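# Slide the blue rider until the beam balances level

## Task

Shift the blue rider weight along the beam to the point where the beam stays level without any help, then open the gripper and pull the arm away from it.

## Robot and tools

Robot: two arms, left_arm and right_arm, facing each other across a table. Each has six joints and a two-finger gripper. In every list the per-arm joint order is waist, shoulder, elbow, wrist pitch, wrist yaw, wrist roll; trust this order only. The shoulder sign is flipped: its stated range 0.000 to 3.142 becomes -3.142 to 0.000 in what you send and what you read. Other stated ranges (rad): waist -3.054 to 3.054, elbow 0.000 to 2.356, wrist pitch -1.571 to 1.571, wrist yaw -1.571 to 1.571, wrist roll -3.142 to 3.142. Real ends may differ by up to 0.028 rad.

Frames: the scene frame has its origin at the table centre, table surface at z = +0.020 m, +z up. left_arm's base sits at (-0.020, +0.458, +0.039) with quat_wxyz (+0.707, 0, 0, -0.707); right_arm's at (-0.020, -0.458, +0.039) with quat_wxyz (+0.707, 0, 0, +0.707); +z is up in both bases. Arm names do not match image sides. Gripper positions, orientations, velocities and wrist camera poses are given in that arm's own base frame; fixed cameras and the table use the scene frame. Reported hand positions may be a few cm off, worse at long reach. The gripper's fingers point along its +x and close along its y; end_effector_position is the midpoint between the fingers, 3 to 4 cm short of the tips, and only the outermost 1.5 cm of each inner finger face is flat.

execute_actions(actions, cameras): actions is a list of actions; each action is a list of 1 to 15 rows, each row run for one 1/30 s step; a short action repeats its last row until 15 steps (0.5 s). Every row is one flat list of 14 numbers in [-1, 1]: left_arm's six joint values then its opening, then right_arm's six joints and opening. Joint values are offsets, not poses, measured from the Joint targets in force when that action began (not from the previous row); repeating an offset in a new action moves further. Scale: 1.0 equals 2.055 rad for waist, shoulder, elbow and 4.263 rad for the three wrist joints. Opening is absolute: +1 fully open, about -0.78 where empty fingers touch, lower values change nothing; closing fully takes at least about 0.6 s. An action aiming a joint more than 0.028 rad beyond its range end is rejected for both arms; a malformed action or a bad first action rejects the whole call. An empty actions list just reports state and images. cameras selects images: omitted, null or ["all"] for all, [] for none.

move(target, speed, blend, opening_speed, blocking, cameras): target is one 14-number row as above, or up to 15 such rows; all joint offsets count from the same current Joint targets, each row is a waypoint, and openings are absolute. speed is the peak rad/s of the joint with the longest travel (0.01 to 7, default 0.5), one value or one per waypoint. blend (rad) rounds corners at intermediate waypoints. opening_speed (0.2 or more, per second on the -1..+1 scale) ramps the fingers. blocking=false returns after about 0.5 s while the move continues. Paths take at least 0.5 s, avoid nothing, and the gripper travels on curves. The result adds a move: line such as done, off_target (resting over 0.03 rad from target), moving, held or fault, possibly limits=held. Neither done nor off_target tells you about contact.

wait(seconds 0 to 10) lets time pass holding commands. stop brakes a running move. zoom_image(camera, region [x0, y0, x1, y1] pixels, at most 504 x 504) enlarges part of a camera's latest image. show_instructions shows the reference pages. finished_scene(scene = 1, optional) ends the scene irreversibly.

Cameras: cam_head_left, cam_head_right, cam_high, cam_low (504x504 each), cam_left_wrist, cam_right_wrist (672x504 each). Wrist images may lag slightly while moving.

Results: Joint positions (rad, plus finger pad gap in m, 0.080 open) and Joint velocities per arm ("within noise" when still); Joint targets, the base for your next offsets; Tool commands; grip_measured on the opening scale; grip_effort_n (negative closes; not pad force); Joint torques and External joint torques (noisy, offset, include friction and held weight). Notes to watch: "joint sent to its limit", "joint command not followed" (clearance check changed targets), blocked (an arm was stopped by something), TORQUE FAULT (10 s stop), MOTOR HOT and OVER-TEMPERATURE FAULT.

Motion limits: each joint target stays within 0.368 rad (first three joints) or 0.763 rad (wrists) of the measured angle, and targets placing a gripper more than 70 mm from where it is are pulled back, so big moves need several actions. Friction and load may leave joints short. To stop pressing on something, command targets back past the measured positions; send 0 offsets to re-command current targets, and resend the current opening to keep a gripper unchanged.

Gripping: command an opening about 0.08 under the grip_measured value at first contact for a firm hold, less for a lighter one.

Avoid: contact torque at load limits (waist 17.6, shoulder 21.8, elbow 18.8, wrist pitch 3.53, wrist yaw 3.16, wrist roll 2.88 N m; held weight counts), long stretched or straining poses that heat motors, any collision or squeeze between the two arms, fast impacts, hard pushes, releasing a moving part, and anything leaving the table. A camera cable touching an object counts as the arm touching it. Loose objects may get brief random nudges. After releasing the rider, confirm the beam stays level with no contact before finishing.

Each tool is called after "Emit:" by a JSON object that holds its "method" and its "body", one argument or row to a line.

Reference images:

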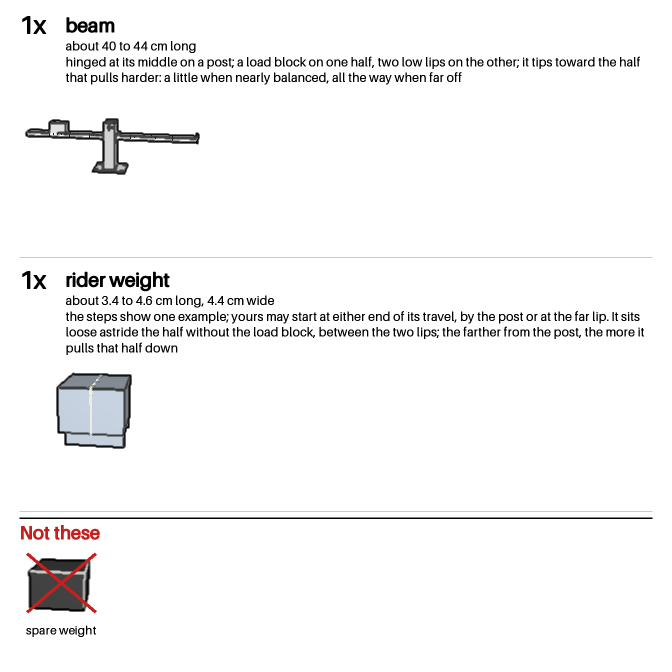

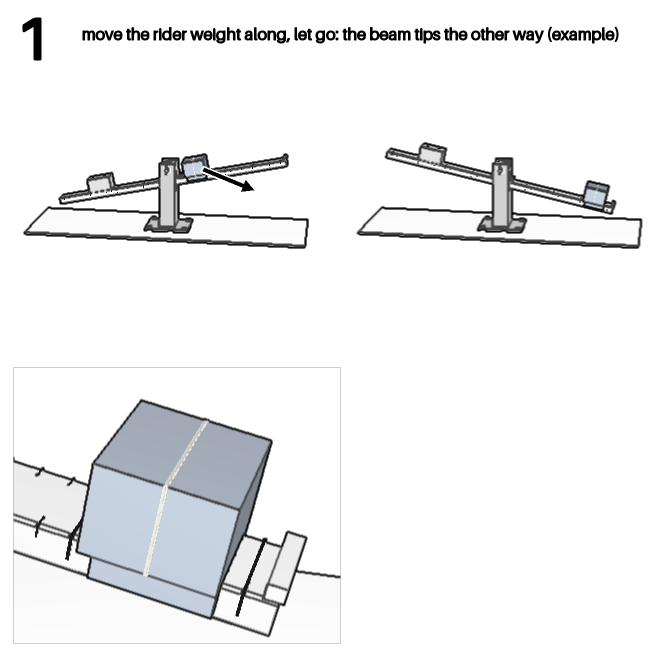

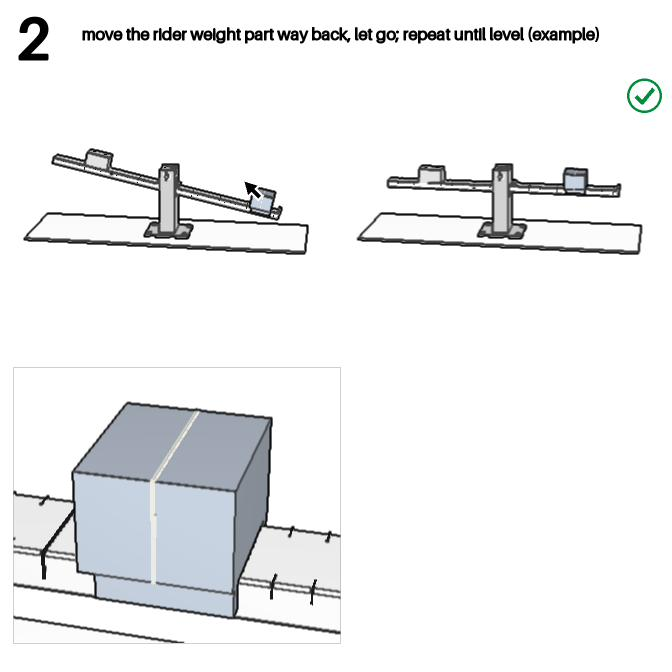

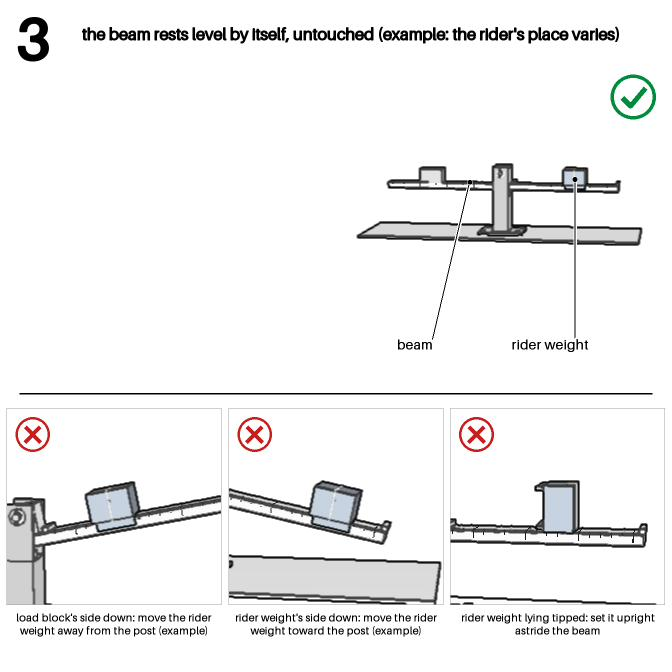

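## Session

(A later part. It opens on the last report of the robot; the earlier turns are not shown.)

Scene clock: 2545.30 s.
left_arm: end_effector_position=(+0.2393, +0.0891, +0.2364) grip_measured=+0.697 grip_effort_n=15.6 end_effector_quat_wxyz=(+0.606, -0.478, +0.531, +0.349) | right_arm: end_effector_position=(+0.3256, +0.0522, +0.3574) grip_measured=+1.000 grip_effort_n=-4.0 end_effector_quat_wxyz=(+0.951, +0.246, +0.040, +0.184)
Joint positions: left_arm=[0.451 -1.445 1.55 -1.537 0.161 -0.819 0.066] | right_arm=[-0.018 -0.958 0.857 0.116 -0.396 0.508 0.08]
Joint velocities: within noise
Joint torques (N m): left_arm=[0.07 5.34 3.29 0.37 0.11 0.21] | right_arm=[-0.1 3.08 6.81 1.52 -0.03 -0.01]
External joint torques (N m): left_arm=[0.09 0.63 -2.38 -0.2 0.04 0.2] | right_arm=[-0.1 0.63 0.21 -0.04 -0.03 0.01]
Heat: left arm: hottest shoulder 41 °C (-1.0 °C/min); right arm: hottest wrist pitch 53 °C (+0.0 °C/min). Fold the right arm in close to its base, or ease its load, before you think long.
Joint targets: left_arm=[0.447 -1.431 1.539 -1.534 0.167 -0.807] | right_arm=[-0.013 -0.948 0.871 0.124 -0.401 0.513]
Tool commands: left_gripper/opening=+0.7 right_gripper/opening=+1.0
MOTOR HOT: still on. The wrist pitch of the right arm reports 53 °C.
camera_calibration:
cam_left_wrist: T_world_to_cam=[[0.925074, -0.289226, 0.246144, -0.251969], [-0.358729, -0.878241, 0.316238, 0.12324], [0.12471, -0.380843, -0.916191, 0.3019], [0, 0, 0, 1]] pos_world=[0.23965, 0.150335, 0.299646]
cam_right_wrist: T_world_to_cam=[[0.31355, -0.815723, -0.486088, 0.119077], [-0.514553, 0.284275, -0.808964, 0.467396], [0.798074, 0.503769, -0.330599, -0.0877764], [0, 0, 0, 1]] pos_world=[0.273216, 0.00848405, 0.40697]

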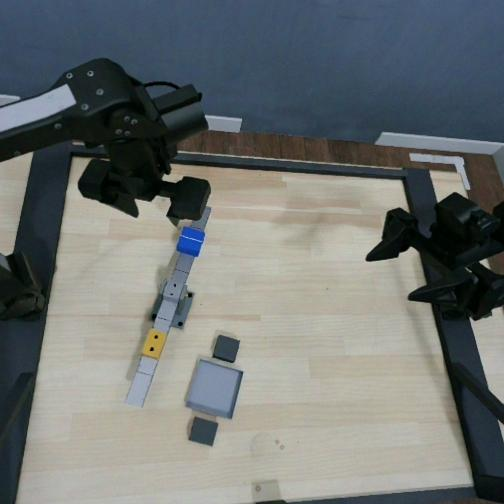

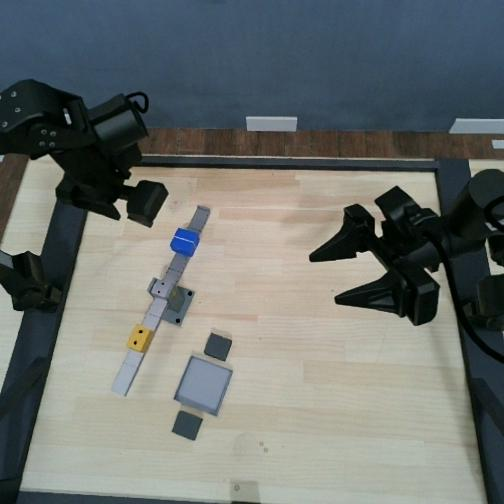

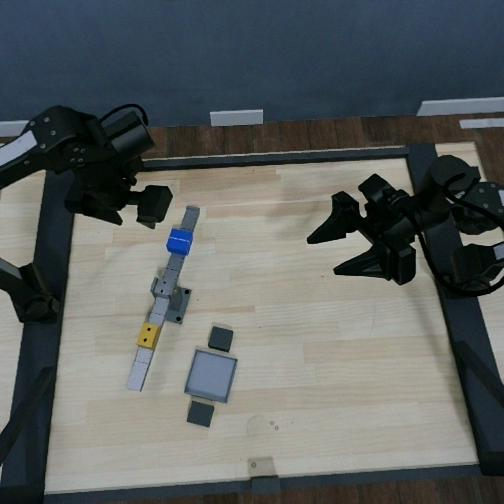

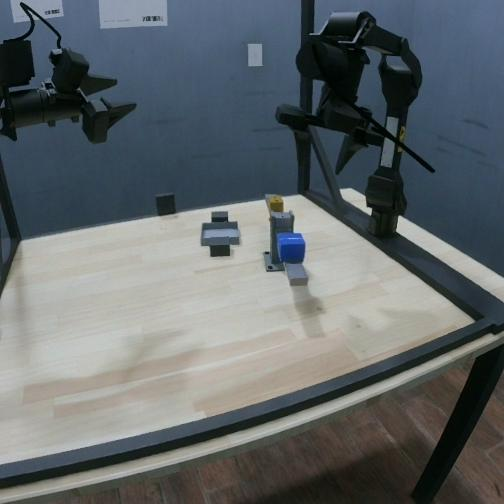

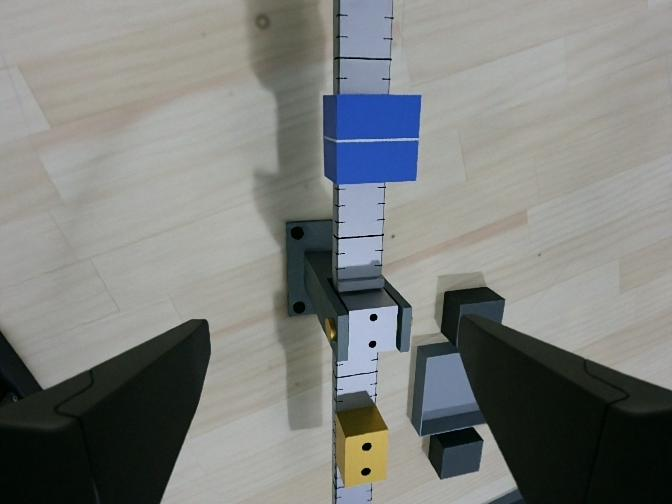

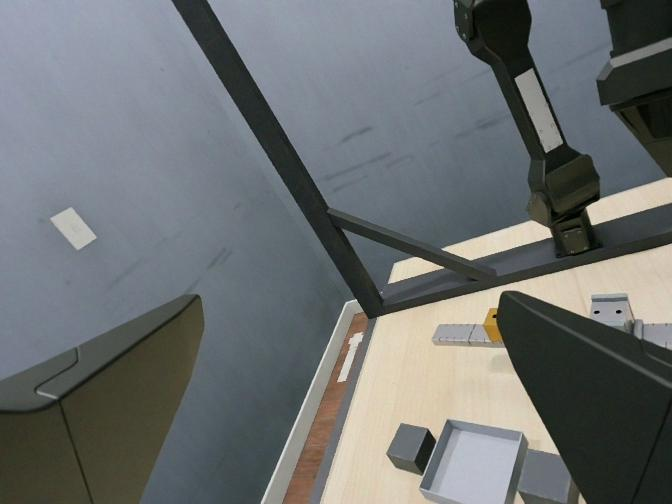

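Emit:
{"method": "zoom_image", "body": {
  "camera": "cam_low",
  "region": [250, 200, 350, 300]
}}

Emit:
{"method": "zoom_image", "body": {
  "camera": "cam_high",
  "region": [100, 300, 200, 400]
}}

Scaled by 5.040.

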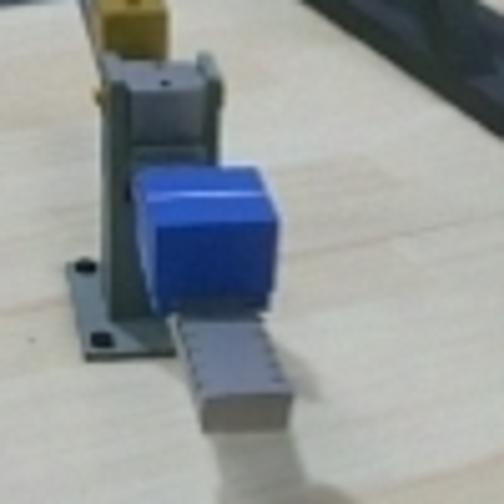

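Scaled by 5.040.

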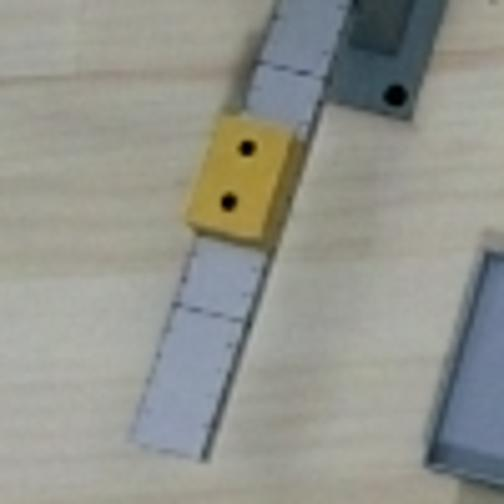

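Emit:
{"method": "finished_scene", "body": {

}}

The scene is finished: the task was done.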